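# Pour coffee beans from a paper plate into a cup

## Task

Tip the coffee beans off the paper plate and into the paper cup. Only a handful may spill, and none may leave the counter. Then put the plate back on the counter face up and release it.

## Robot and tools

Robot: two arms, left_arm and right_arm, each ending in a sixteen-motor, four-digit hand (index, middle, ring, thumb). right_arm has a right hand and left_arm a mirrored left hand. Two fixed cameras, cam_high and cam_low, each 672x504, look at the table.

Frames. The scene frame has its origin at table-top height, midway between the nominal arm bases, with +z up, +x out over the table and left_arm on the +y side. Image left/right does not match arm names. Bases in the scene frame: left_arm at (+0.049, +0.333, +0.022) m, quat_wxyz (+1.000, 0, 0, -0.029); right_arm at (-0.025, -0.330, +0.022) m, quat_wxyz (+1.000, 0, 0, +0.013). Each arm reports its hand point pose, velocities and Hand target in its own base frame. Fixed cameras and the table use the scene frame. Reported positions may be a few cm off, more at long reach.

Hand point axes: +z runs along straight fingers toward the tips. +y points out of the palm side; the palm surface sits at y = -0.062 m and the finger pads near y = -0.076. +x runs across the palm: on the right hand away from the thumb, on the left hand toward it. Bending fingers swing their tips toward +y. A rigid mast near the wrist on the palm side can collide with objects.

execute_actions(actions, cameras). actions is a list of actions. Each action is a list of up to 15 rows. Each row is one 1/30 s control step, and an action lasts 0.5 s. If an action has fewer rows, its final row is held for the remaining steps.

Every row has 48 numbers in [-1, 1] and always covers both arms, in this order:
- left arm: dx, dy, dz, rx, ry, rz;
- the left hand's 16 motor numbers;
- left current_limit, left speed;
- then the same 24 numbers for the right arm and hand.

Pose numbers (dx to rz) are offsets, not poses. They are measured in the axes of that arm's Hand target, taken from the Hand target as it stands when the action begins. Every row in an action counts from that same start, not from the row before. Resending an offset in a later action moves the hand further. Scale: 1.0 equals 0.6 m for dx, dy, dz and 180 degrees for rx, ry, rz, which form one rotation vector. All zeros re-requests the current target. Each step clips the commanded orientation to within 40 degrees of the measured one, and the controller favours position if it cannot reach both. The hand often stops short of the target, and the elbow sags under load. If it rests short, send the remaining distance as a further offset, or aim higher when lifting.

Hand numbers are absolute goal angles, each scaled linearly between that hinge's two stops. A 0 is a real goal, not 'no change'. To hold a hand steady, echo back its hand_goal, hand_current_limit and hand_speed. Motor order, with the value at which each hinge is straight:
- index_mcp (+0.75), index_abd (0), index_pip (+0.58), index_dip (+0.70);
- middle_mcp, middle_abd, middle_pip, middle_dip (same values);
- ring_mcp, ring_abd, ring_pip, ring_dip (same values);
- thumb_cmc (+0.71), thumb_axl (+0.68), thumb_mcp (+0.23), thumb_ipl (+0.17).

Hinge behaviour toward -1:
- Finger _mcp, _pip and _dip curl toward the palm.
- _abd swings the finger sideways away from the thumb.
- thumb_cmc brings the thumb round in front of the palm.
- thumb_axl rolls the thumb about its own line.
- thumb_mcp and thumb_ipl bend it.

current_limit maps -1..+1 to 0..550 mA (minimum 11 mA) for every motor of that hand. speed sets how fast goals are approached: (speed+1)/2 of 8.5 rad/s. At the start these are +0.4 and -0.6, and the last values sent persist. A finger only presses when its goal lies past the object's surface.

cameras: a list of names, ["all"], or []. If omitted, images come only when actions is empty. An unknown name invalidates the call.

Results, per arm:
- Hand target: the pose the next offsets start from.
- end_effector_position (m) and end_effector_quat_wxyz.
- Joint positions, Joint velocities (may say 'within noise' or be omitted), and joint torques. Torques include the arm's own weight, and numbers 3 and 4 wrap at ±28 N m.
- hand_goal, hand_measured, hand_current_ma (positive pushes toward -1) and hand_state for each of the sixteen motors, in the order above. hand_state is one word: moving, goal, blocked or overload.
- hand_current_limit and hand_speed.
Warning lines may appear, such as MOTOR HOT (at 85 °C) or OVER-TEMPERATURE FAULT. A fault drops that arm for 30-60 s or more.

zoom_image(camera, region): magnifies part of the latest image from cam_high or cam_low. region is [x0, y0, x1, y1] in pixels from the top-left corner, at most 504 by 504.

read_manual(section): returns licence texts only and does not move anything.

finished_scene(scene): ends the current scene, given its integer number, and cannot be undone. Call it only once the beans are in the cup and the plate lies face up on the counter, released.

Cautions:
- Never let the plate, cup or beans fall off the table, and never leave anything off it.
- Don't release an object while it is still moving, and avoid drops from height, slamming, or hard pushes against the table or heavy things.
- Keep the two hands apart: any press between the arms, including one hand gripping the other's fingers, can end the scene in failure.
- A motor drawing 495 mA or more for a total of 5 s shuts off for 10 s. Avoid squeezing at full current for long.
- Holding loads, long reaches, or straining toward unreachable poses heat the arm motors.
- Any arm stop discards hand commands sent during it.
- Loose objects may occasionally get nudged by outside pushes.

Each tool is called after "Request:" as a command line: name --argument value for each argument, lists and objects as JSON in quotes; but a table of rows of numbers goes row by row, as --pt "numbers of a row", without its own name.

## Session

Request:
execute_actions --actions '[]'

Scene clock: 0.00 s.
left_arm: end_effector_position=(+0.2578, -0.3134, +0.1820) hand_goal=(+0.754, +0.000, +0.576, +0.696, +0.754, +0.000, +0.576, +0.696, +0.754, +0.000, +0.576, +0.696, +0.714, +0.678, +0.226, +0.168) hand_measured=(+0.754, +0.000, +0.576, +0.696, +0.754, +0.000, +0.576, +0.696, +0.754, +0.000, +0.576, +0.696, +0.714, +0.678, +0.226, +0.168) hand_current_ma=(+0, +0, +0, +0, +0, +0, +0, +0, +0, +0, +0, +0, +0, +0, +0, +0) hand_state=(goal, goal, goal, goal, goal, goal, goal, goal, goal, goal, goal, goal, goal, goal, goal, goal) hand_current_limit=0.40 hand_speed=-0.60 end_effector_quat_wxyz=(-0.076, +0.929, -0.348, -0.104) | right_arm: end_effector_position=(+0.2900, +0.1307, +0.2079) hand_goal=(+0.754, +0.000, +0.576, +0.696, +0.754, +0.000, +0.576, +0.696, +0.754, +0.000, +0.576, +0.696, +0.714, +0.678, +0.226, +0.168) hand_measured=(+0.754, +0.000, +0.576, +0.696, +0.754, +0.000, +0.576, +0.696, +0.754, +0.000, +0.576, +0.696, +0.714, +0.678, +0.226, +0.168) hand_current_ma=(+0, +0, +0, +0, +0, +0, +0, +0, +0, +0, +0, +0, +0, +0, +0, +0) hand_state=(goal, goal, goal, goal, goal, goal, goal, goal, goal, goal, goal, goal, goal, goal, goal, goal) hand_current_limit=0.40 hand_speed=-0.60 end_effector_quat_wxyz=(+0.027, +0.427, +0.894, +0.131)
Joint positions: left_arm=[-0.702 1.509 1.299 -1.609 -0.072 1.577] | right_arm=[0.321 0.763 0.725 -1.309 -0.15 -0.341]
Joint velocities: within noise
Joint torques (N m): no reading
Heat: left arm: hottest waist 29 °C; right arm: hottest shoulder 25 °C.
Hand target: left_arm +0.2626, -0.3174, +0.1879; -0.073, +0.930, -0.348, -0.096 | right_arm +0.2961, +0.1327, +0.2218; +0.037, +0.426, +0.893, +0.141

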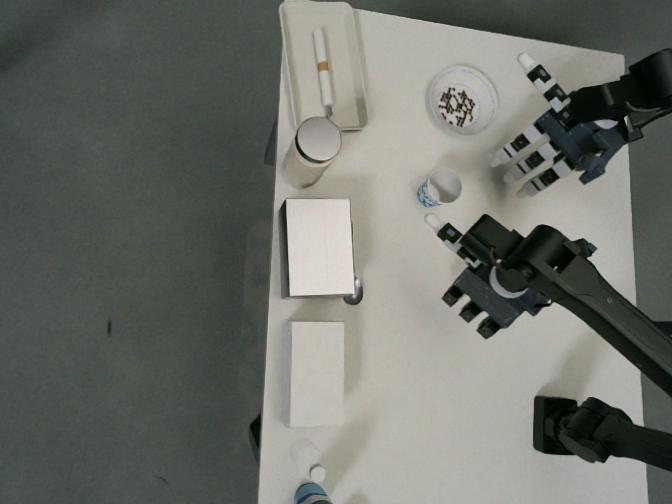

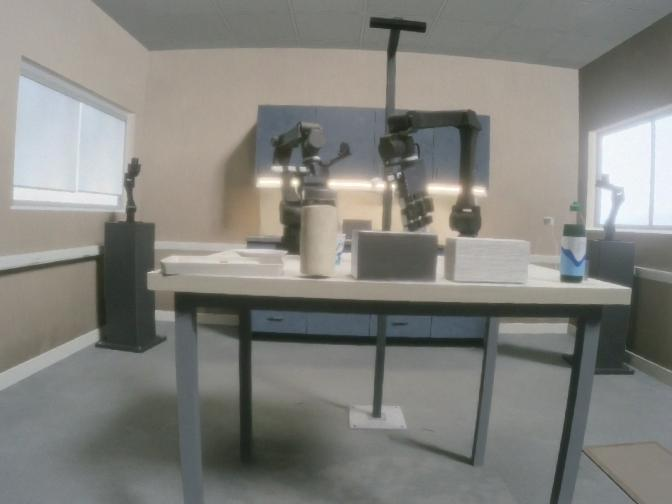

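Request:
zoom_image --camera "cam_high" --region '[400, 40, 520, 220]'

Request:
zoom_image --camera "cam_low" --region '[150, 200, 400, 300]'

Scaled by 2.800.

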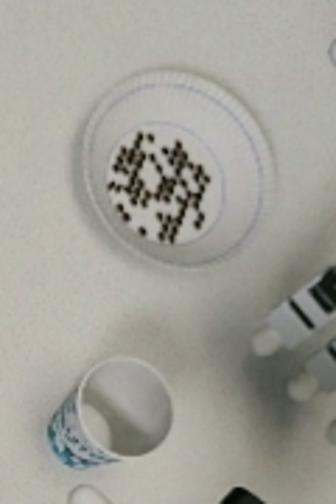

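Scaled by 2.016.

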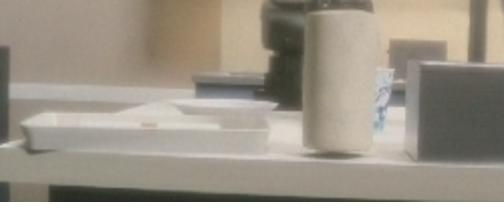

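Request:
execute_actions --actions '[[[-0.074,-0.087,0.024,0,0,0,0.754,0,0.576,0.696,0.754,0,0.576,0.696,0.754,0,0.576,0.696,0.714,0.678,0.226,0.168,0.4,-0.6,0.0064,0.0257,-0.0963,0,0,0,1,0,0.139,0.116,1,0,0.139,0.116,1,0,0.576,0.696,-0.657,0.677,0.618,-0.427,0.4,-0.6]],[[-0.074,-0.087,0.024,0,0,0,0.754,0,0.576,0.696,0.754,0,0.576,0.696,0.754,0,0.576,0.696,0.714,0.678,0.226,0.168,0.4,-0.6,0.0064,0.0257,-0.0963,0,0,0,1,0,0.139,0.116,1,0,0.139,0.116,1,0,0.576,0.696,-0.657,0.677,0.618,-0.427,0.4,-0.6]]]' --cameras '["cam_high"]'

Scene clock: 340.13 s.
left_arm: end_effector_position=(+0.2593, -0.1784, +0.1848) hand_goal=(+0.754, +0.000, +0.576, +0.696, +0.754, +0.000, +0.576, +0.696, +0.754, +0.000, +0.576, +0.696, +0.714, +0.678, +0.226, +0.168) hand_measured=(+0.752, +0.000, +0.576, +0.696, +0.752, +0.000, +0.576, +0.696, +0.752, +0.000, +0.576, +0.696, +0.714, +0.678, +0.224, +0.168) hand_current_ma=(+0, +0, +0, +0, +0, +0, +0, +0, +0, +0, +0, +0, +0, +0, -1, +0) hand_state=(goal, goal, goal, goal, goal, goal, goal, goal, goal, goal, goal, goal, goal, goal, goal, goal) hand_current_limit=0.40 hand_speed=-0.60 end_effector_quat_wxyz=(-0.076, +0.929, -0.347, -0.106) | right_arm: end_effector_position=(+0.2871, +0.1297, +0.3182) hand_goal=(+1.000, +0.000, +0.140, +0.116, +1.000, +0.000, +0.140, +0.116, +1.000, +0.000, +0.576, +0.696, -0.656, +0.678, +0.618, -0.426) hand_measured=(+0.998, +0.000, +0.144, +0.120, +0.998, +0.000, +0.144, +0.120, +0.996, +0.000, +0.576, +0.696, -0.654, +0.678, +0.610, -0.426) hand_current_ma=(-2, +0, +6, +4, -2, +0, +4, +4, -5, +0, +1, +0, +3, -1, -17, +1) hand_state=(goal, goal, goal, goal, goal, goal, goal, goal, goal, goal, goal, goal, goal, goal, goal, goal) hand_current_limit=0.40 hand_speed=-0.60 end_effector_quat_wxyz=(+0.025, +0.428, +0.894, +0.129)
Joint positions: left_arm=[-0.402 1.321 1.115 -1.585 -0.142 1.868] | right_arm=[0.321 0.792 1.031 -1.593 -0.15 -0.341]
Joint torques (N m): left_arm=[0.67 -8.88 8.16 0.2 0.01 0.09] | right_arm=[0.21 -0.91 12.92 -0.13 -0.11 -0.03]
Heat: left arm: hottest elbow 31 °C; right arm: hottest elbow 46 °C.
Hand target: left_arm +0.2623, -0.1773, +0.1874; -0.073, +0.930, -0.348, -0.096 | right_arm +0.2928, +0.1317, +0.3416; +0.037, +0.426, +0.893, +0.141
Off the commanded pose: left_arm 0.004 m, 1 deg | right_arm 0.024 m, 2 deg.
Images, in order (width x height): cam_high 672x504.

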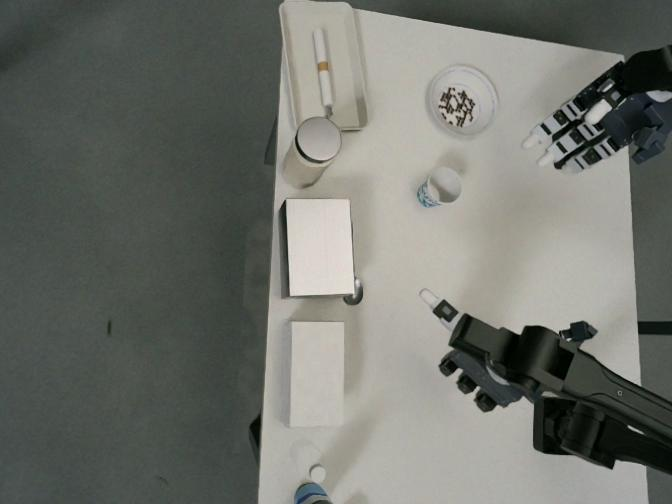

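Request:
execute_actions --actions '[[[-0.1,-0.12,0.033,0,0,0,0.754,0,0.576,0.696,0.754,0,0.576,0.696,0.754,0,0.576,0.696,0.714,0.678,0.226,0.168,0.4,-0.6,0,0,0,0.1343,-0.0427,-0.0913,1,0,0.139,0.116,1,0,0.139,0.116,1,0,0.576,0.696,-0.657,0.677,0.618,-0.427,0.4,-0.6]],[[0,0,0,0,0,0,0.754,0,0.576,0.696,0.754,0,0.576,0.696,0.754,0,0.576,0.696,0.714,0.678,0.226,0.168,0.4,-0.6,0,0,0,0.1343,-0.0427,-0.0913,1,0,0.139,0.116,1,0,0.139,0.116,1,0,0.576,0.696,-0.657,0.677,0.618,-0.427,0.4,-0.6]],[[0,0,0,0,0,0,0.754,0,0.576,0.696,0.754,0,0.576,0.696,0.754,0,0.576,0.696,0.714,0.678,0.226,0.168,0.4,-0.6,0,0,0,0.1343,-0.0427,-0.0913,1,0,0.139,0.116,1,0,0.139,0.116,1,0,0.576,0.696,-0.657,0.677,0.618,-0.427,0.4,-0.6]]]' --cameras '["cam_high"]'

Scene clock: 352.17 s.
left_arm: end_effector_position=(+0.2582, -0.0845, +0.1833) hand_goal=(+0.754, +0.000, +0.576, +0.696, +0.754, +0.000, +0.576, +0.696, +0.754, +0.000, +0.576, +0.696, +0.714, +0.678, +0.226, +0.168) hand_measured=(+0.752, +0.000, +0.576, +0.696, +0.752, +0.000, +0.576, +0.696, +0.752, +0.000, +0.576, +0.696, +0.714, +0.678, +0.224, +0.168) hand_current_ma=(+0, +0, +0, +0, +0, +0, +0, +0, +0, +0, +0, +0, +0, +0, -1, +0) hand_state=(goal, goal, goal, goal, goal, goal, goal, goal, goal, goal, goal, goal, goal, goal, goal, goal) hand_current_limit=0.40 hand_speed=-0.60 end_effector_quat_wxyz=(-0.088, +0.935, -0.325, -0.113) | right_arm: end_effector_position=(+0.2868, +0.1224, +0.3178) hand_goal=(+1.000, +0.000, +0.140, +0.116, +1.000, +0.000, +0.140, +0.116, +1.000, +0.000, +0.576, +0.696, -0.656, +0.678, +0.618, -0.426) hand_measured=(+0.994, +0.000, +0.142, +0.120, +0.996, +0.000, +0.142, +0.120, +0.994, -0.002, +0.576, +0.696, -0.656, +0.678, +0.610, -0.426) hand_current_ma=(-8, +0, +2, +4, -6, +0, +1, +3, -8, -1, +0, +0, -1, -1, -17, +1) hand_state=(goal, goal, goal, goal, goal, goal, goal, goal, goal, goal, goal, goal, goal, goal, goal, goal) hand_current_limit=0.40 hand_speed=-0.60 end_effector_quat_wxyz=(+0.206, -0.130, +0.919, -0.309)
Joint positions: left_arm=[-0.143 1.243 1.046 -1.566 -0.215 2.077] | right_arm=[0.612 0.956 1.178 -1.682 0.755 -1.284]
Joint torques (N m): left_arm=[0.67 -7.59 8.84 0.21 -0.23 0.13] | right_arm=[1.03 -2.67 13.27 -0.32 0.83 -0.07]
Heat: left arm: hottest elbow 32 °C; right arm: hottest elbow 50 °C.
Hand target: left_arm +0.2631, -0.0816, +0.1871; -0.073, +0.930, -0.348, -0.096 | right_arm +0.2927, +0.1317, +0.3416; +0.000, +0.000, +0.866, -0.501
Off the commanded pose: left_arm 0.007 m, 4 deg | right_arm 0.026 m, 36 deg.
joint sent to its limit (left arm) — joint 6 (wrist roll), upper limit. The joint targets are off in orientation, not in position.
joint sent to its limit (right arm) — joint 4 (wrist pitch), lower limit. The joint targets are off in orientation, not in position.
Images, in order (width x height): cam_high 672x504.

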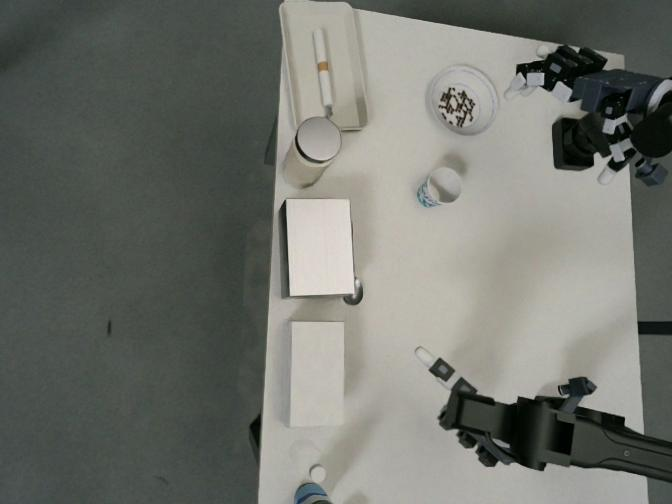

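Request:
execute_actions --actions '[[[0,0,0,0,0,0,0.754,0,0.576,0.696,0.754,0,0.576,0.696,0.754,0,0.576,0.696,0.714,0.678,0.226,0.168,0.4,-0.6,-0.05,0.08,0.162,0,0,0,1,0,0.139,0.116,1,0,0.139,0.116,1,0,0.576,0.696,-0.657,0.677,0.618,-0.427,0.4,-0.6]],[[0,0,0,0,0,0,0.754,0,0.576,0.696,0.754,0,0.576,0.696,0.754,0,0.576,0.696,0.714,0.678,0.226,0.168,0.4,-0.6,-0.008,0.037,0.137,0,0,0,1,0,0.139,0.116,1,0,0.139,0.116,1,0,0.576,0.696,-0.657,0.677,0.618,-0.427,0.4,-0.6]]]' --cameras '["cam_high"]'

Scene clock: 363.20 s.
left_arm: end_effector_position=(+0.2582, -0.0845, +0.1833) hand_goal=(+0.754, +0.000, +0.576, +0.696, +0.754, +0.000, +0.576, +0.696, +0.754, +0.000, +0.576, +0.696, +0.714, +0.678, +0.226, +0.168) hand_measured=(+0.752, +0.000, +0.576, +0.696, +0.752, +0.000, +0.576, +0.696, +0.752, +0.000, +0.576, +0.696, +0.714, +0.678, +0.224, +0.168) hand_current_ma=(+0, +0, +0, +0, +0, +0, +0, +0, +0, +0, +0, +0, +0, +0, -1, +0) hand_state=(goal, goal, goal, goal, goal, goal, goal, goal, goal, goal, goal, goal, goal, goal, goal, goal) hand_current_limit=0.40 hand_speed=-0.60 end_effector_quat_wxyz=(-0.088, +0.935, -0.325, -0.113) | right_arm: end_effector_position=(+0.3267, +0.0135, +0.1912) hand_goal=(+1.000, +0.000, +0.140, +0.116, +1.000, +0.000, +0.140, +0.116, +1.000, +0.000, +0.576, +0.696, -0.656, +0.678, +0.618, -0.426) hand_measured=(+0.992, +0.000, +0.140, +0.118, +0.994, +0.000, +0.140, +0.118, +0.992, -0.002, +0.576, +0.696, -0.656, +0.678, +0.612, -0.426) hand_current_ma=(-13, +0, +1, +3, -11, +0, +0, +3, -12, -1, +0, +0, -1, -1, -14, +1) hand_state=(goal, goal, goal, goal, goal, goal, goal, goal, goal, goal, goal, goal, goal, goal, goal, goal) hand_current_limit=0.40 hand_speed=-0.60 end_effector_quat_wxyz=(+0.040, -0.031, +0.883, -0.467)
Joint positions: left_arm=[-0.143 1.243 1.046 -1.566 -0.215 2.077] | right_arm=[0.354 1.227 1.01 -1.683 0.936 -1.119]
Joint torques (N m): left_arm=[0.67 -7.71 8.88 0.17 -0.23 0.11] | right_arm=[-0.5 -6.48 8.13 -0.98 0.92 0.04]
Heat: left arm: hottest elbow 31 °C; right arm: hottest elbow 54 °C.
Hand target: left_arm +0.2631, -0.0816, +0.1871; -0.073, +0.930, -0.348, -0.096 | right_arm +0.3276, +0.0111, +0.1914; +0.000, +0.001, +0.866, -0.501
Off the commanded pose: left_arm 0.007 m, 4 deg | right_arm 0.003 m, 7 deg.
joint sent to its limit (left arm) — joint 6 (wrist roll), upper limit. The joint targets are off in orientation, not in position.
joint sent to its limit (right arm) — joint 4 (wrist pitch), lower limit. The joint targets are off in orientation, not in position.
Images, in order (width x height): cam_high 672x504.

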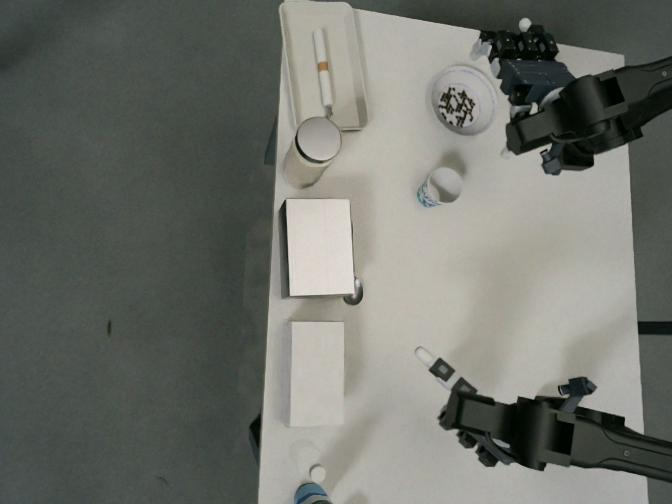

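Request:
zoom_image --camera "cam_high" --region '[410, 0, 650, 190]'

Scaled by 2.100.

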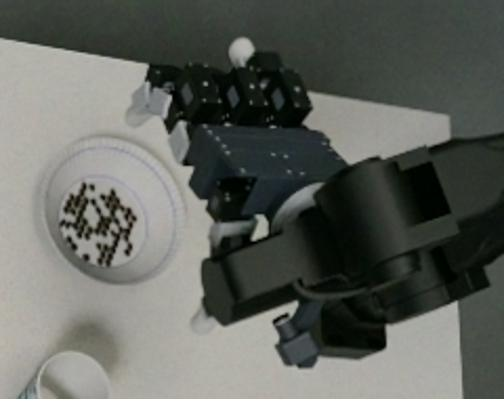

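Request:
execute_actions --actions '[]'

Request:
zoom_image --camera "cam_low" --region '[200, 130, 420, 290]'

Scene clock: 396.23 s.
left_arm: end_effector_position=(+0.2582, -0.0845, +0.1833) hand_goal=(+0.754, +0.000, +0.576, +0.696, +0.754, +0.000, +0.576, +0.696, +0.754, +0.000, +0.576, +0.696, +0.714, +0.678, +0.226, +0.168) hand_measured=(+0.752, +0.000, +0.576, +0.696, +0.752, +0.000, +0.576, +0.696, +0.752, +0.000, +0.576, +0.696, +0.714, +0.678, +0.224, +0.168) hand_current_ma=(+0, +0, +0, +0, +0, +0, +0, +0, +0, +0, +0, +0, +0, +0, -1, +0) hand_state=(goal, goal, goal, goal, goal, goal, goal, goal, goal, goal, goal, goal, goal, goal, goal, goal) hand_current_limit=0.40 hand_speed=-0.60 end_effector_quat_wxyz=(-0.088, +0.935, -0.325, -0.113) | right_arm: end_effector_position=(+0.3267, +0.0134, +0.1912) hand_goal=(+1.000, +0.000, +0.140, +0.116, +1.000, +0.000, +0.140, +0.116, +1.000, +0.000, +0.576, +0.696, -0.656, +0.678, +0.618, -0.426) hand_measured=(+0.992, +0.000, +0.140, +0.118, +0.994, +0.000, +0.140, +0.118, +0.992, -0.002, +0.576, +0.696, -0.656, +0.678, +0.612, -0.426) hand_current_ma=(-13, +0, +1, +3, -11, +0, +0, +3, -12, -1, +0, +0, -1, -1, -14, +1) hand_state=(goal, goal, goal, goal, goal, goal, goal, goal, goal, goal, goal, goal, goal, goal, goal, goal) hand_current_limit=0.40 hand_speed=-0.60 end_effector_quat_wxyz=(+0.040, -0.031, +0.883, -0.467)
Joint positions: left_arm=[-0.143 1.243 1.046 -1.566 -0.215 2.077] | right_arm=[0.354 1.227 1.01 -1.683 0.936 -1.119]
Joint velocities: within noise
Joint torques (N m): left_arm=[0.62 -7.88 8.84 0.2 -0.22 0.12] | right_arm=[-0.56 -6.48 8.12 -0.99 0.92 0.05]
Heat: left arm: hottest elbow 31 °C; right arm: hottest elbow 47 °C.
Hand target: left_arm +0.2631, -0.0816, +0.1871; -0.073, +0.930, -0.348, -0.096 | right_arm +0.3275, +0.0111, +0.1913; +0.000, +0.001, +0.866, -0.501
Off the commanded pose: left_arm 0.007 m, 4 deg | right_arm 0.003 m, 7 deg.

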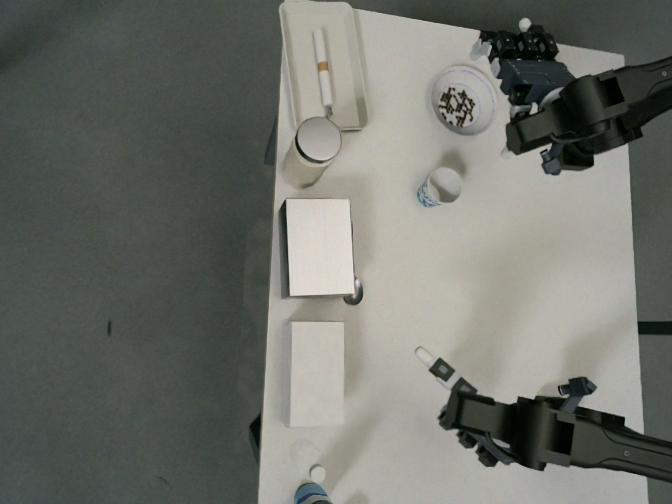

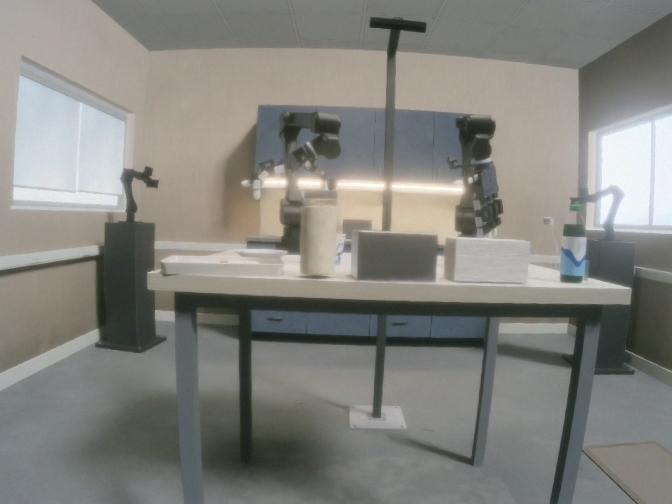

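Scaled by 2.291.

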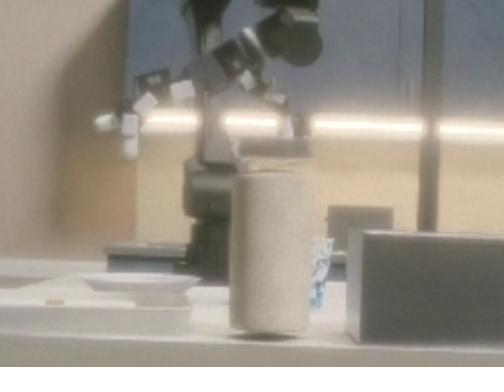

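Request:
execute_actions --actions '[[[0,0,0,0,0,0,0.754,0,0.576,0.696,0.754,0,0.576,0.696,0.754,0,0.576,0.696,0.714,0.678,0.226,0.168,0.4,-0.6,0.033,0.017,0.087,0,0,0,1,0,0.139,0.116,1,0,0.139,0.116,1,0,0.576,0.696,-0.657,0.677,0.618,-0.427,0.4,-0.6]],[[0,0,0,0,0,0,0.754,0,0.576,0.696,0.754,0,0.576,0.696,0.754,0,0.576,0.696,0.714,0.678,0.226,0.168,0.4,-0.6,0.0375,0.0148,0.0943,0,0,0,1,0,0.139,0.116,1,0,0.139,0.116,1,0,0.576,0.696,-0.657,0.677,0.618,-0.427,0.4,-0.6]]]' --cameras '["all"]'

Request:
zoom_image --camera "cam_high" --region '[400, 20, 600, 170]'

Request:
zoom_image --camera "cam_low" --region '[200, 170, 360, 290]'

Scene clock: 424.57 s.
left_arm: end_effector_position=(+0.2582, -0.0845, +0.1833) hand_goal=(+0.754, +0.000, +0.576, +0.696, +0.754, +0.000, +0.576, +0.696, +0.754, +0.000, +0.576, +0.696, +0.714, +0.678, +0.226, +0.168) hand_measured=(+0.752, +0.000, +0.576, +0.696, +0.752, +0.000, +0.576, +0.696, +0.752, +0.000, +0.576, +0.696, +0.714, +0.678, +0.224, +0.168) hand_current_ma=(+0, +0, +0, +0, +0, +0, +0, +0, +0, +0, +0, +0, +0, +0, -1, +0) hand_state=(goal, goal, goal, goal, goal, goal, goal, goal, goal, goal, goal, goal, goal, goal, goal, goal) hand_current_limit=0.40 hand_speed=-0.60 end_effector_quat_wxyz=(-0.088, +0.935, -0.325, -0.113) | right_arm: end_effector_position=(+0.2889, -0.0705, +0.1222) hand_goal=(+1.000, +0.000, +0.140, +0.116, +1.000, +0.000, +0.140, +0.116, +1.000, +0.000, +0.576, +0.696, -0.656, +0.678, +0.618, -0.426) hand_measured=(+0.992, +0.000, +0.140, +0.118, +0.992, +0.000, +0.140, +0.118, +0.992, -0.002, +0.576, +0.696, -0.656, +0.678, +0.612, -0.426) hand_current_ma=(-14, +0, +0, +3, -11, +0, +0, +3, -12, -1, +0, +0, +0, -1, -12, +1) hand_state=(goal, goal, goal, goal, goal, goal, goal, goal, goal, goal, goal, goal, goal, goal, goal, goal) hand_current_limit=0.40 hand_speed=-0.60 end_effector_quat_wxyz=(+0.001, -0.001, +0.864, -0.503)
Joint positions: left_arm=[-0.143 1.243 1.046 -1.566 -0.215 2.077] | right_arm=[0.145 1.169 0.759 -1.406 1.036 -1.289]
Joint torques (N m): left_arm=[0.67 -7.47 8.83 0.18 -0.22 0.12] | right_arm=[-0.67 -6.42 6.72 -0.39 0.89 -0.09]
Heat: left arm: hottest elbow 30 °C; right arm: hottest elbow 44 °C.
Hand target: left_arm +0.2631, -0.0816, +0.1871; -0.073, +0.930, -0.348, -0.096 | right_arm +0.2852, -0.0736, +0.1206; +0.000, +0.000, +0.866, -0.501
Off the commanded pose: left_arm 0.007 m, 4 deg | right_arm 0.005 m, 0 deg.
joint sent to its limit (left arm) — joint 6 (wrist roll), upper limit. The joint targets are off in orientation, not in position.

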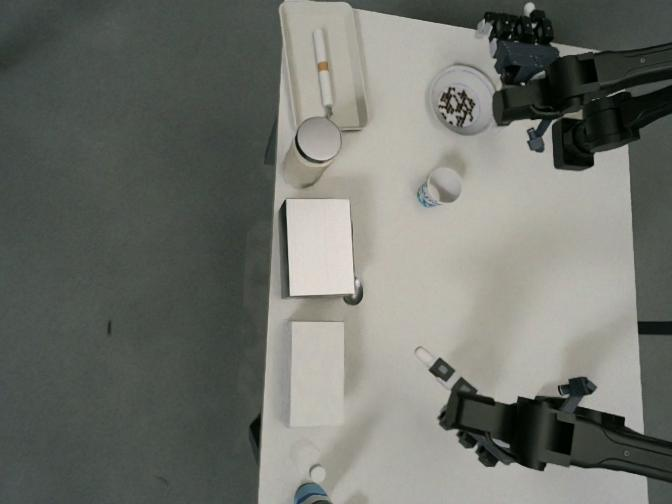

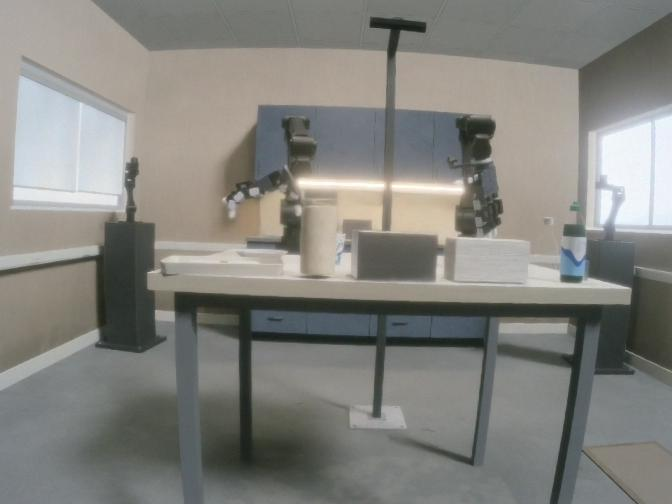

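Scaled by 2.520.

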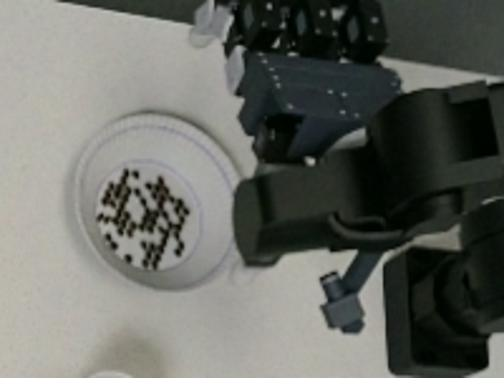

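Scaled by 3.150.

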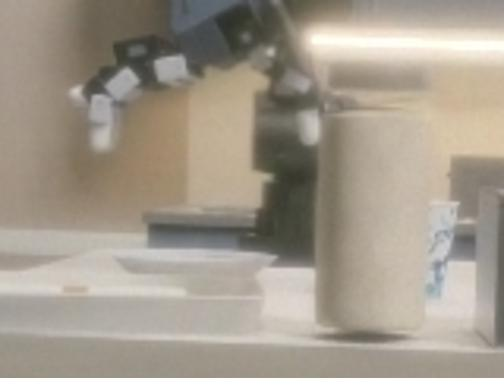

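Request:
execute_actions --actions '[[[0,0,0,0,0,0,0.754,0,0.576,0.696,0.754,0,0.576,0.696,0.754,0,0.576,0.696,0.714,0.678,0.226,0.168,0.4,-0.6,0,0.0883,0.0471,0,0,0,1,0,0.139,0.116,1,0,0.139,0.116,1,0,0.576,0.696,-0.657,0.677,0.618,-0.427,0.4,-0.6]]]' --cameras '["all"]'

Request:
zoom_image --camera "cam_high" --region '[420, 20, 540, 140]'

Request:
zoom_image --camera "cam_low" --region '[215, 200, 335, 290]'

Scene clock: 445.00 s.
left_arm: end_effector_position=(+0.2582, -0.0845, +0.1833) hand_goal=(+0.754, +0.000, +0.576, +0.696, +0.754, +0.000, +0.576, +0.696, +0.754, +0.000, +0.576, +0.696, +0.714, +0.678, +0.226, +0.168) hand_measured=(+0.752, +0.000, +0.576, +0.696, +0.752, +0.000, +0.576, +0.696, +0.752, +0.000, +0.576, +0.696, +0.714, +0.678, +0.224, +0.168) hand_current_ma=(+0, +0, +0, +0, +0, +0, +0, +0, +0, +0, +0, +0, +0, +0, -1, +0) hand_state=(goal, goal, goal, goal, goal, goal, goal, goal, goal, goal, goal, goal, goal, goal, goal, goal) hand_current_limit=0.40 hand_speed=-0.60 end_effector_quat_wxyz=(-0.088, +0.935, -0.325, -0.113) | right_arm: end_effector_position=(+0.2861, -0.0704, +0.0645) hand_goal=(+1.000, +0.000, +0.140, +0.116, +1.000, +0.000, +0.140, +0.116, +1.000, +0.000, +0.576, +0.696, -0.656, +0.678, +0.618, -0.426) hand_measured=(+0.992, +0.000, +0.140, +0.118, +0.992, +0.000, +0.140, +0.118, +0.992, -0.002, +0.576, +0.696, -0.656, +0.678, +0.612, -0.426) hand_current_ma=(-14, +0, +0, +3, -11, +0, +0, +3, -12, -1, +0, +0, +0, -1, -12, +1) hand_state=(goal, goal, goal, goal, goal, goal, goal, goal, goal, goal, goal, goal, goal, goal, goal, goal) hand_current_limit=0.40 hand_speed=-0.60 end_effector_quat_wxyz=(+0.005, +0.003, +0.866, -0.501)
Joint positions: left_arm=[-0.143 1.243 1.046 -1.566 -0.215 2.077] | right_arm=[0.145 1.246 0.649 -1.207 1.033 -1.286]
Joint torques (N m): left_arm=[0.91 -7.65 8.81 0.18 -0.22 0.13] | right_arm=[-0.26 -4.95 6.61 -0.39 0.87 -0.09]
Heat: left arm: hottest elbow 30 °C; right arm: hottest elbow 41 °C.
Hand target: left_arm +0.2631, -0.0816, +0.1871; -0.073, +0.930, -0.348, -0.096 | right_arm +0.2853, -0.0717, +0.0604; +0.000, +0.000, +0.866, -0.501
Off the commanded pose: left_arm 0.007 m, 4 deg | right_arm 0.004 m, 1 deg.
joint sent to its limit (left arm) — joint 6 (wrist roll), upper limit. The joint targets are off in orientation, not in position.

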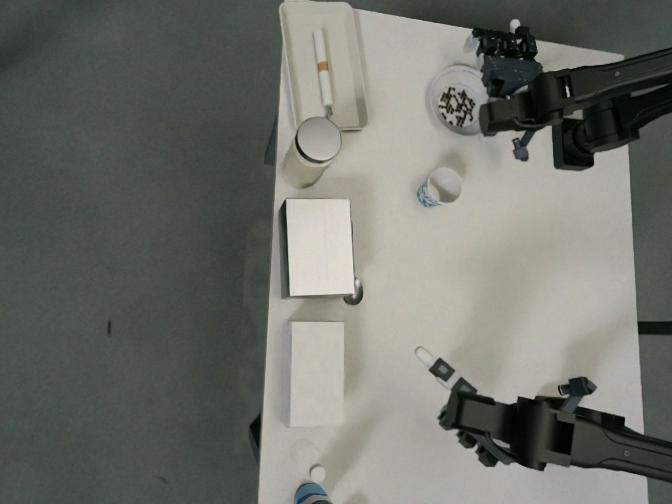

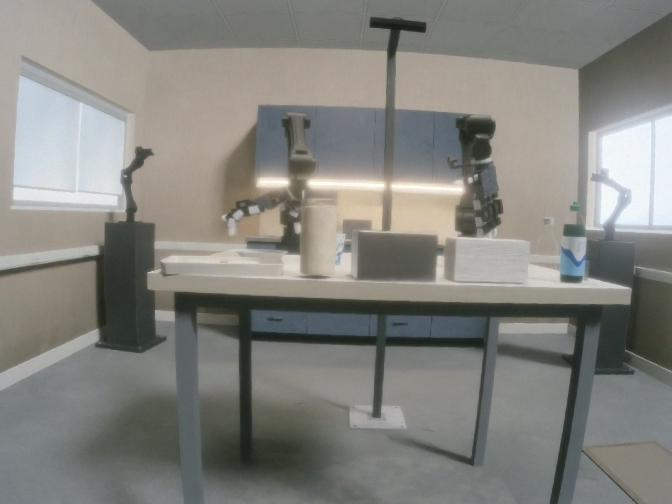

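Scaled by 4.200.

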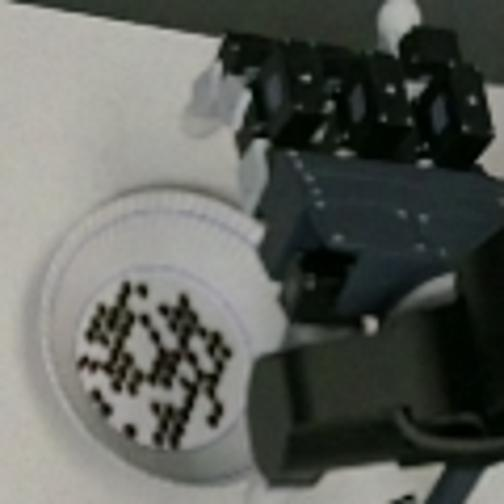

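Scaled by 4.200.

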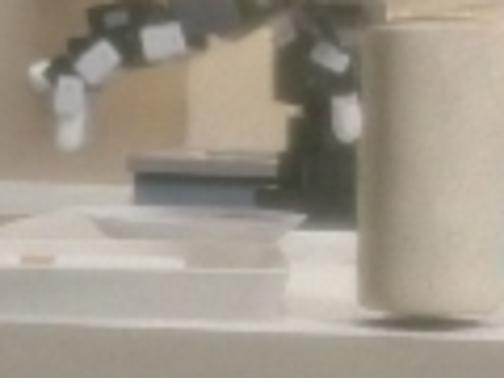

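Request:
execute_actions --actions '[[[0,0,0,0,0,0,0.754,0,0.576,0.696,0.754,0,0.576,0.696,0.754,0,0.576,0.696,0.714,0.678,0.226,0.168,0.4,-0.6,-0.0067,0.0577,0.0333,0,0,0,1,0,0.139,0.116,1,0,0.139,0.116,1,0,0.576,0.696,-0.657,0.677,0.618,-0.427,0.4,-0.6]]]' --cameras '["all"]'

Request:
zoom_image --camera "cam_high" --region '[420, 20, 540, 140]'

Request:
zoom_image --camera "cam_low" --region '[215, 200, 335, 290]'

Scene clock: 462.17 s.
left_arm: end_effector_position=(+0.2582, -0.0845, +0.1833) hand_goal=(+0.754, +0.000, +0.576, +0.696, +0.754, +0.000, +0.576, +0.696, +0.754, +0.000, +0.576, +0.696, +0.714, +0.678, +0.226, +0.168) hand_measured=(+0.752, +0.000, +0.576, +0.696, +0.752, +0.000, +0.576, +0.696, +0.752, +0.000, +0.576, +0.696, +0.714, +0.678, +0.224, +0.168) hand_current_ma=(+0, +0, +0, +0, +0, +0, +0, +0, +0, +0, +0, +0, +0, +0, -1, +0) hand_state=(goal, goal, goal, goal, goal, goal, goal, goal, goal, goal, goal, goal, goal, goal, goal, goal) hand_current_limit=0.40 hand_speed=-0.60 end_effector_quat_wxyz=(-0.088, +0.935, -0.325, -0.113) | right_arm: end_effector_position=(+0.2915, -0.0695, +0.0249) hand_goal=(+1.000, +0.000, +0.140, +0.116, +1.000, +0.000, +0.140, +0.116, +1.000, +0.000, +0.576, +0.696, -0.656, +0.678, +0.618, -0.426) hand_measured=(+0.992, +0.000, +0.140, +0.118, +0.992, +0.000, +0.140, +0.118, +0.992, +0.000, +0.576, +0.696, -0.656, +0.678, +0.612, -0.426) hand_current_ma=(-14, +0, +0, +3, -11, +0, +0, +3, -13, -1, +0, +0, +0, -1, -12, +1) hand_state=(goal, goal, goal, goal, goal, goal, goal, goal, goal, goal, goal, goal, goal, goal, goal, goal) hand_current_limit=0.40 hand_speed=-0.60 end_effector_quat_wxyz=(+0.007, +0.003, +0.866, -0.500)
Joint positions: left_arm=[-0.143 1.243 1.046 -1.566 -0.215 2.077] | right_arm=[0.145 1.347 0.606 -1.057 1.033 -1.29]
Joint torques (N m): left_arm=[0.62 -7.71 8.81 0.2 -0.22 0.12] | right_arm=[-0.5 -5.66 5.74 -0.39 0.89 -0.08]
Heat: left arm: hottest elbow 30 °C; right arm: hottest elbow 40 °C.
Hand target: left_arm +0.2631, -0.0816, +0.1871; -0.073, +0.930, -0.348, -0.096 | right_arm +0.2894, -0.0717, +0.0206; +0.000, +0.001, +0.866, -0.501
Off the commanded pose: left_arm 0.007 m, 4 deg | right_arm 0.005 m, 1 deg.
joint sent to its limit (left arm) — joint 6 (wrist roll), upper limit. The joint targets are off in orientation, not in position.

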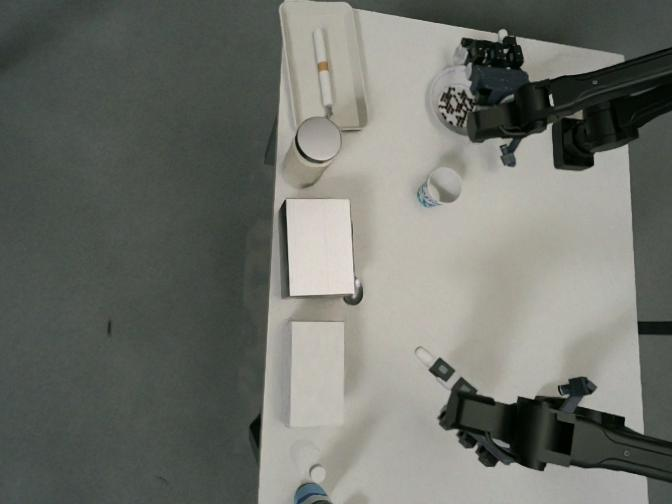

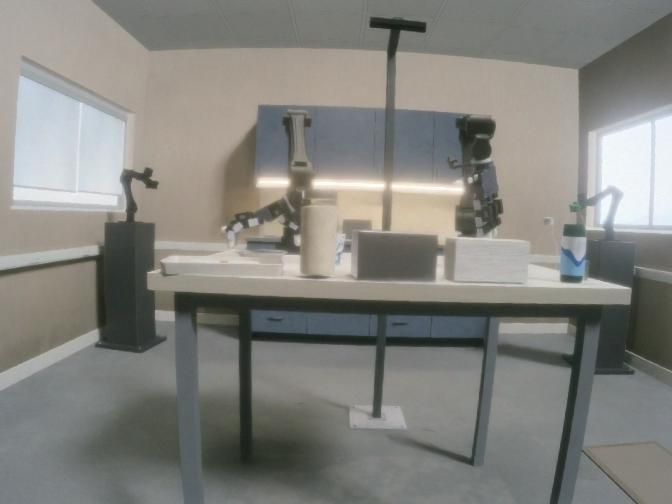

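Scaled by 4.200.

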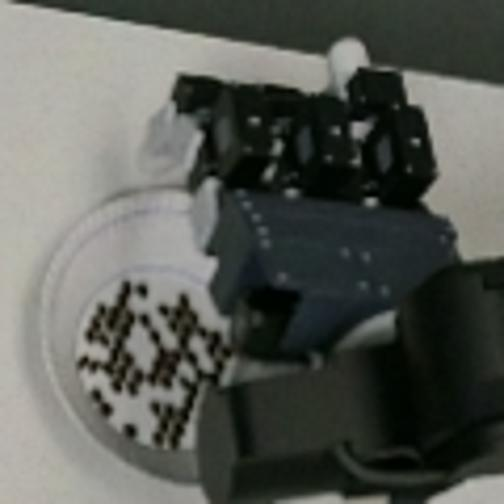

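Scaled by 4.200.

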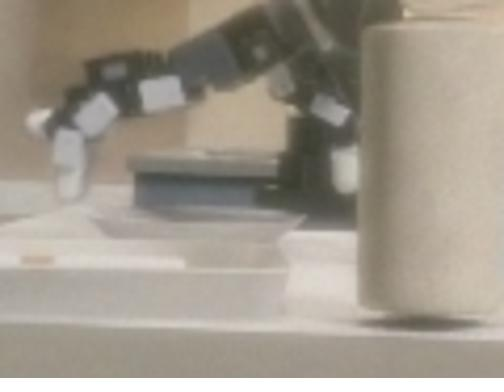

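Request:
zoom_image --camera "cam_high" --region '[425, 30, 495, 100]'

Request:
zoom_image --camera "cam_low" --region '[215, 220, 305, 280]'

Scaled by 7.200.

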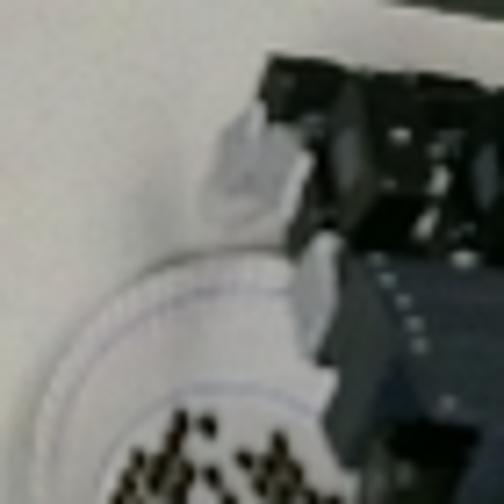

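Scaled by 5.600.

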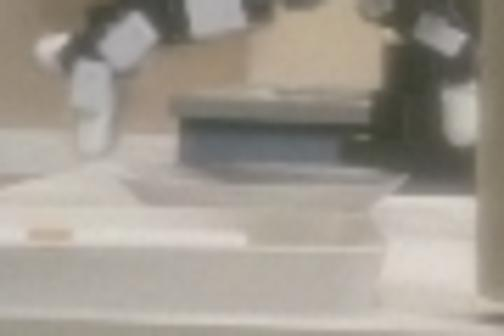

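Request:
execute_actions --actions '[[[0,0,0,0,0,0,0.754,0,0.576,0.696,0.754,0,0.576,0.696,0.754,0,0.576,0.696,0.714,0.678,0.226,0.168,0.4,-0.6,0,0,0,0,0,0,1,0,0.255,0.116,1,0,0.255,0.116,1,0,0.576,0.696,-0.657,0.677,0.618,-0.427,0.4,-0.6]],[[0,0,0,0,0,0,0.754,0,0.576,0.696,0.754,0,0.576,0.696,0.754,0,0.576,0.696,0.714,0.678,0.226,0.168,0.4,-0.6,-0.005,0.0272,0.0195,0,0,0,1,0,0.255,0.116,1,0,0.255,0.116,1,0,0.576,0.696,-0.657,0.677,0.618,-0.427,0.4,-0.6]]]' --cameras '["all"]'

Request:
zoom_image --camera "cam_high" --region '[425, 30, 495, 100]'

Request:
zoom_image --camera "cam_low" --region '[215, 220, 305, 280]'

Scene clock: 497.70 s.
left_arm: end_effector_position=(+0.2582, -0.0845, +0.1833) hand_goal=(+0.754, +0.000, +0.576, +0.696, +0.754, +0.000, +0.576, +0.696, +0.754, +0.000, +0.576, +0.696, +0.714, +0.678, +0.226, +0.168) hand_measured=(+0.752, +0.000, +0.576, +0.696, +0.752, +0.000, +0.576, +0.696, +0.752, +0.000, +0.576, +0.696, +0.714, +0.678, +0.224, +0.168) hand_current_ma=(+0, +0, +0, +0, +0, +0, +0, +0, +0, +0, +0, +0, +0, +0, -1, +0) hand_state=(goal, goal, goal, goal, goal, goal, goal, goal, goal, goal, goal, goal, goal, goal, goal, goal) hand_current_limit=0.40 hand_speed=-0.60 end_effector_quat_wxyz=(-0.088, +0.935, -0.325, -0.113) | right_arm: end_effector_position=(+0.2964, -0.0701, +0.0057) hand_goal=(+1.000, +0.000, +0.256, +0.116, +1.000, +0.000, +0.256, +0.116, +1.000, +0.000, +0.576, +0.696, -0.656, +0.678, +0.618, -0.426) hand_measured=(+0.992, +0.000, +0.248, +0.118, +0.992, +0.000, +0.250, +0.118, +0.992, +0.000, +0.576, +0.696, -0.656, +0.678, +0.612, -0.426) hand_current_ma=(-14, +0, -11, +3, -12, +0, -8, +3, -13, -1, +0, +0, +0, -1, -12, +1) hand_state=(goal, goal, goal, goal, goal, goal, goal, goal, goal, goal, goal, goal, goal, goal, goal, goal) hand_current_limit=0.40 hand_speed=-0.60 end_effector_quat_wxyz=(+0.009, +0.002, +0.866, -0.499)
Joint positions: left_arm=[-0.143 1.243 1.046 -1.566 -0.215 2.077] | right_arm=[0.139 1.403 0.591 -0.97 1.033 -1.306]
Joint torques (N m): left_arm=[0.91 -7.59 8.83 0.23 -0.23 0.12] | right_arm=[-0.73 -6.01 5.11 -0.36 0.96 -0.09]
Heat: left arm: hottest elbow 30 °C; right arm: hottest elbow 39 °C.
Hand target: left_arm +0.2631, -0.0816, +0.1871; -0.073, +0.930, -0.348, -0.096 | right_arm +0.2922, -0.0738, +0.0005; +0.000, +0.000, +0.866, -0.501
Off the commanded pose: left_arm 0.007 m, 4 deg | right_arm 0.007 m, 1 deg.
joint sent to its limit (left arm) — joint 6 (wrist roll), upper limit. The joint targets are off in orientation, not in position.

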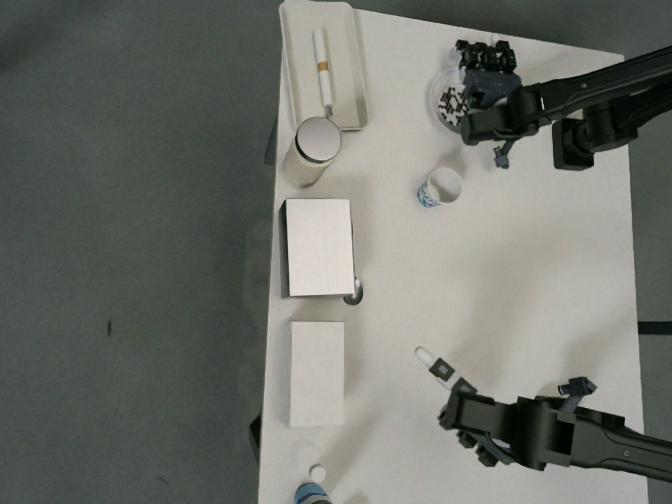

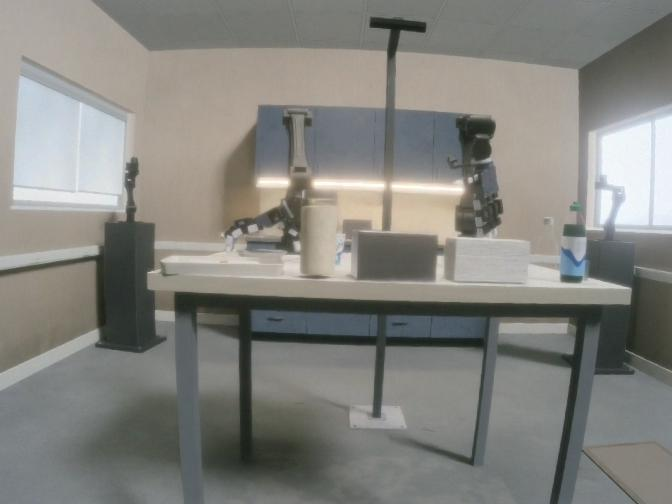

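Scaled by 7.200.

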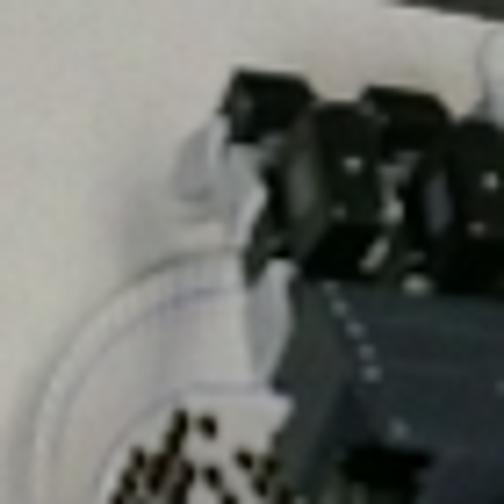

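Scaled by 5.600.

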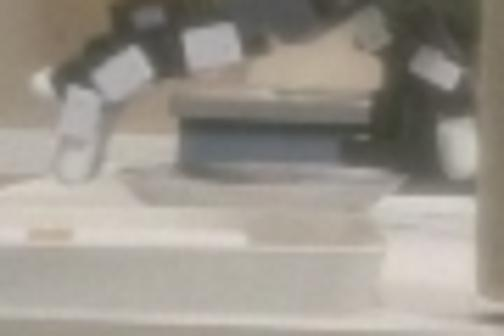

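Request:
execute_actions --actions '[[[0,0,0,0,0,0,0.754,0,0.576,0.696,0.754,0,0.576,0.696,0.754,0,0.576,0.696,0.714,0.678,0.226,0.168,0.4,-0.6,0.0033,0.0123,0.0071,0,0,0,1,0,0.255,0.116,1,0,0.255,0.116,1,0,0.576,0.696,-0.657,0.677,0.618,-0.427,0.4,-0.6]]]' --cameras '["all"]'

Request:
zoom_image --camera "cam_low" --region '[215, 220, 305, 280]'

Scene clock: 512.20 s.
left_arm: end_effector_position=(+0.2582, -0.0845, +0.1833) hand_goal=(+0.754, +0.000, +0.576, +0.696, +0.754, +0.000, +0.576, +0.696, +0.754, +0.000, +0.576, +0.696, +0.714, +0.678, +0.226, +0.168) hand_measured=(+0.752, +0.000, +0.576, +0.696, +0.752, +0.000, +0.576, +0.696, +0.752, +0.000, +0.576, +0.696, +0.714, +0.678, +0.224, +0.168) hand_current_ma=(+0, +0, +0, +0, +0, +0, +0, +0, +0, +0, +0, +0, +0, +0, -1, +0) hand_state=(goal, goal, goal, goal, goal, goal, goal, goal, goal, goal, goal, goal, goal, goal, goal, goal) hand_current_limit=0.40 hand_speed=-0.60 end_effector_quat_wxyz=(-0.088, +0.935, -0.325, -0.113) | right_arm: end_effector_position=(+0.2951, -0.0702, -0.0022) hand_goal=(+1.000, +0.000, +0.256, +0.116, +1.000, +0.000, +0.256, +0.116, +1.000, +0.000, +0.576, +0.696, -0.656, +0.678, +0.618, -0.426) hand_measured=(+0.992, +0.000, +0.248, +0.118, +0.992, +0.000, +0.250, +0.118, +0.992, +0.000, +0.576, +0.696, -0.656, +0.678, +0.612, -0.426) hand_current_ma=(-14, +0, -11, +3, -12, +0, -8, +3, -13, -1, +0, +0, +0, -1, -12, +1) hand_state=(goal, goal, goal, goal, goal, goal, goal, goal, goal, goal, goal, goal, goal, goal, goal, goal) hand_current_limit=0.40 hand_speed=-0.60 end_effector_quat_wxyz=(+0.009, +0.002, +0.866, -0.499)
Joint positions: left_arm=[-0.143 1.243 1.046 -1.566 -0.215 2.077] | right_arm=[0.139 1.421 0.579 -0.938 1.033 -1.307]
Joint torques (N m): left_arm=[0.79 -7.88 8.81 0.23 -0.22 0.11] | right_arm=[-0.67 -5.95 4.85 -0.34 0.95 -0.07]
Heat: left arm: hottest elbow 30 °C; right arm: hottest elbow 37 °C.
Hand target: left_arm +0.2631, -0.0816, +0.1871; -0.073, +0.930, -0.348, -0.096 | right_arm +0.2903, -0.0738, -0.0080; +0.000, +0.000, +0.866, -0.501
Off the commanded pose: left_arm 0.007 m, 4 deg | right_arm 0.008 m, 1 deg.
joint sent to its limit (left arm) — joint 6 (wrist roll), upper limit. The joint targets are off in orientation, not in position.

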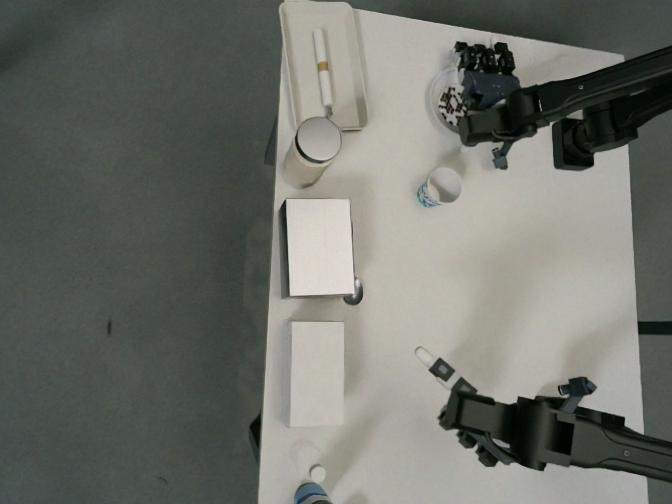

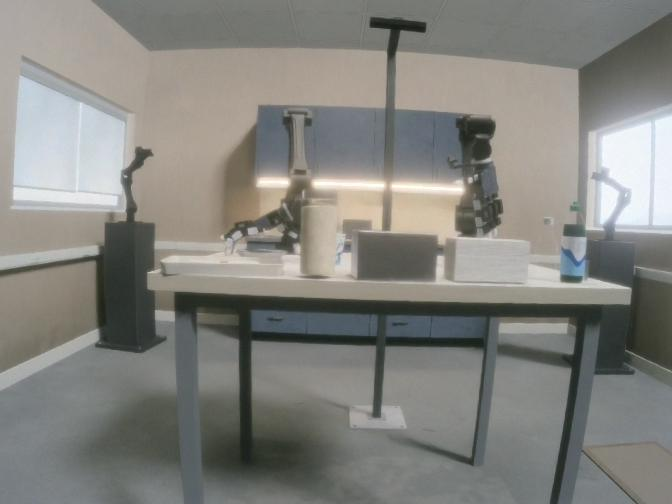

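Scaled by 5.600.

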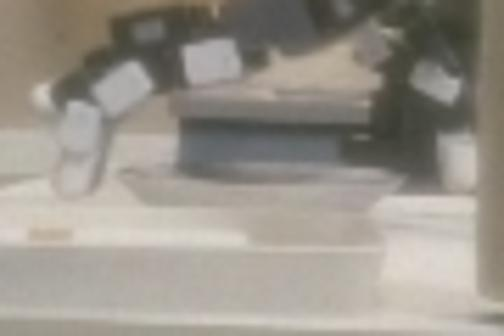

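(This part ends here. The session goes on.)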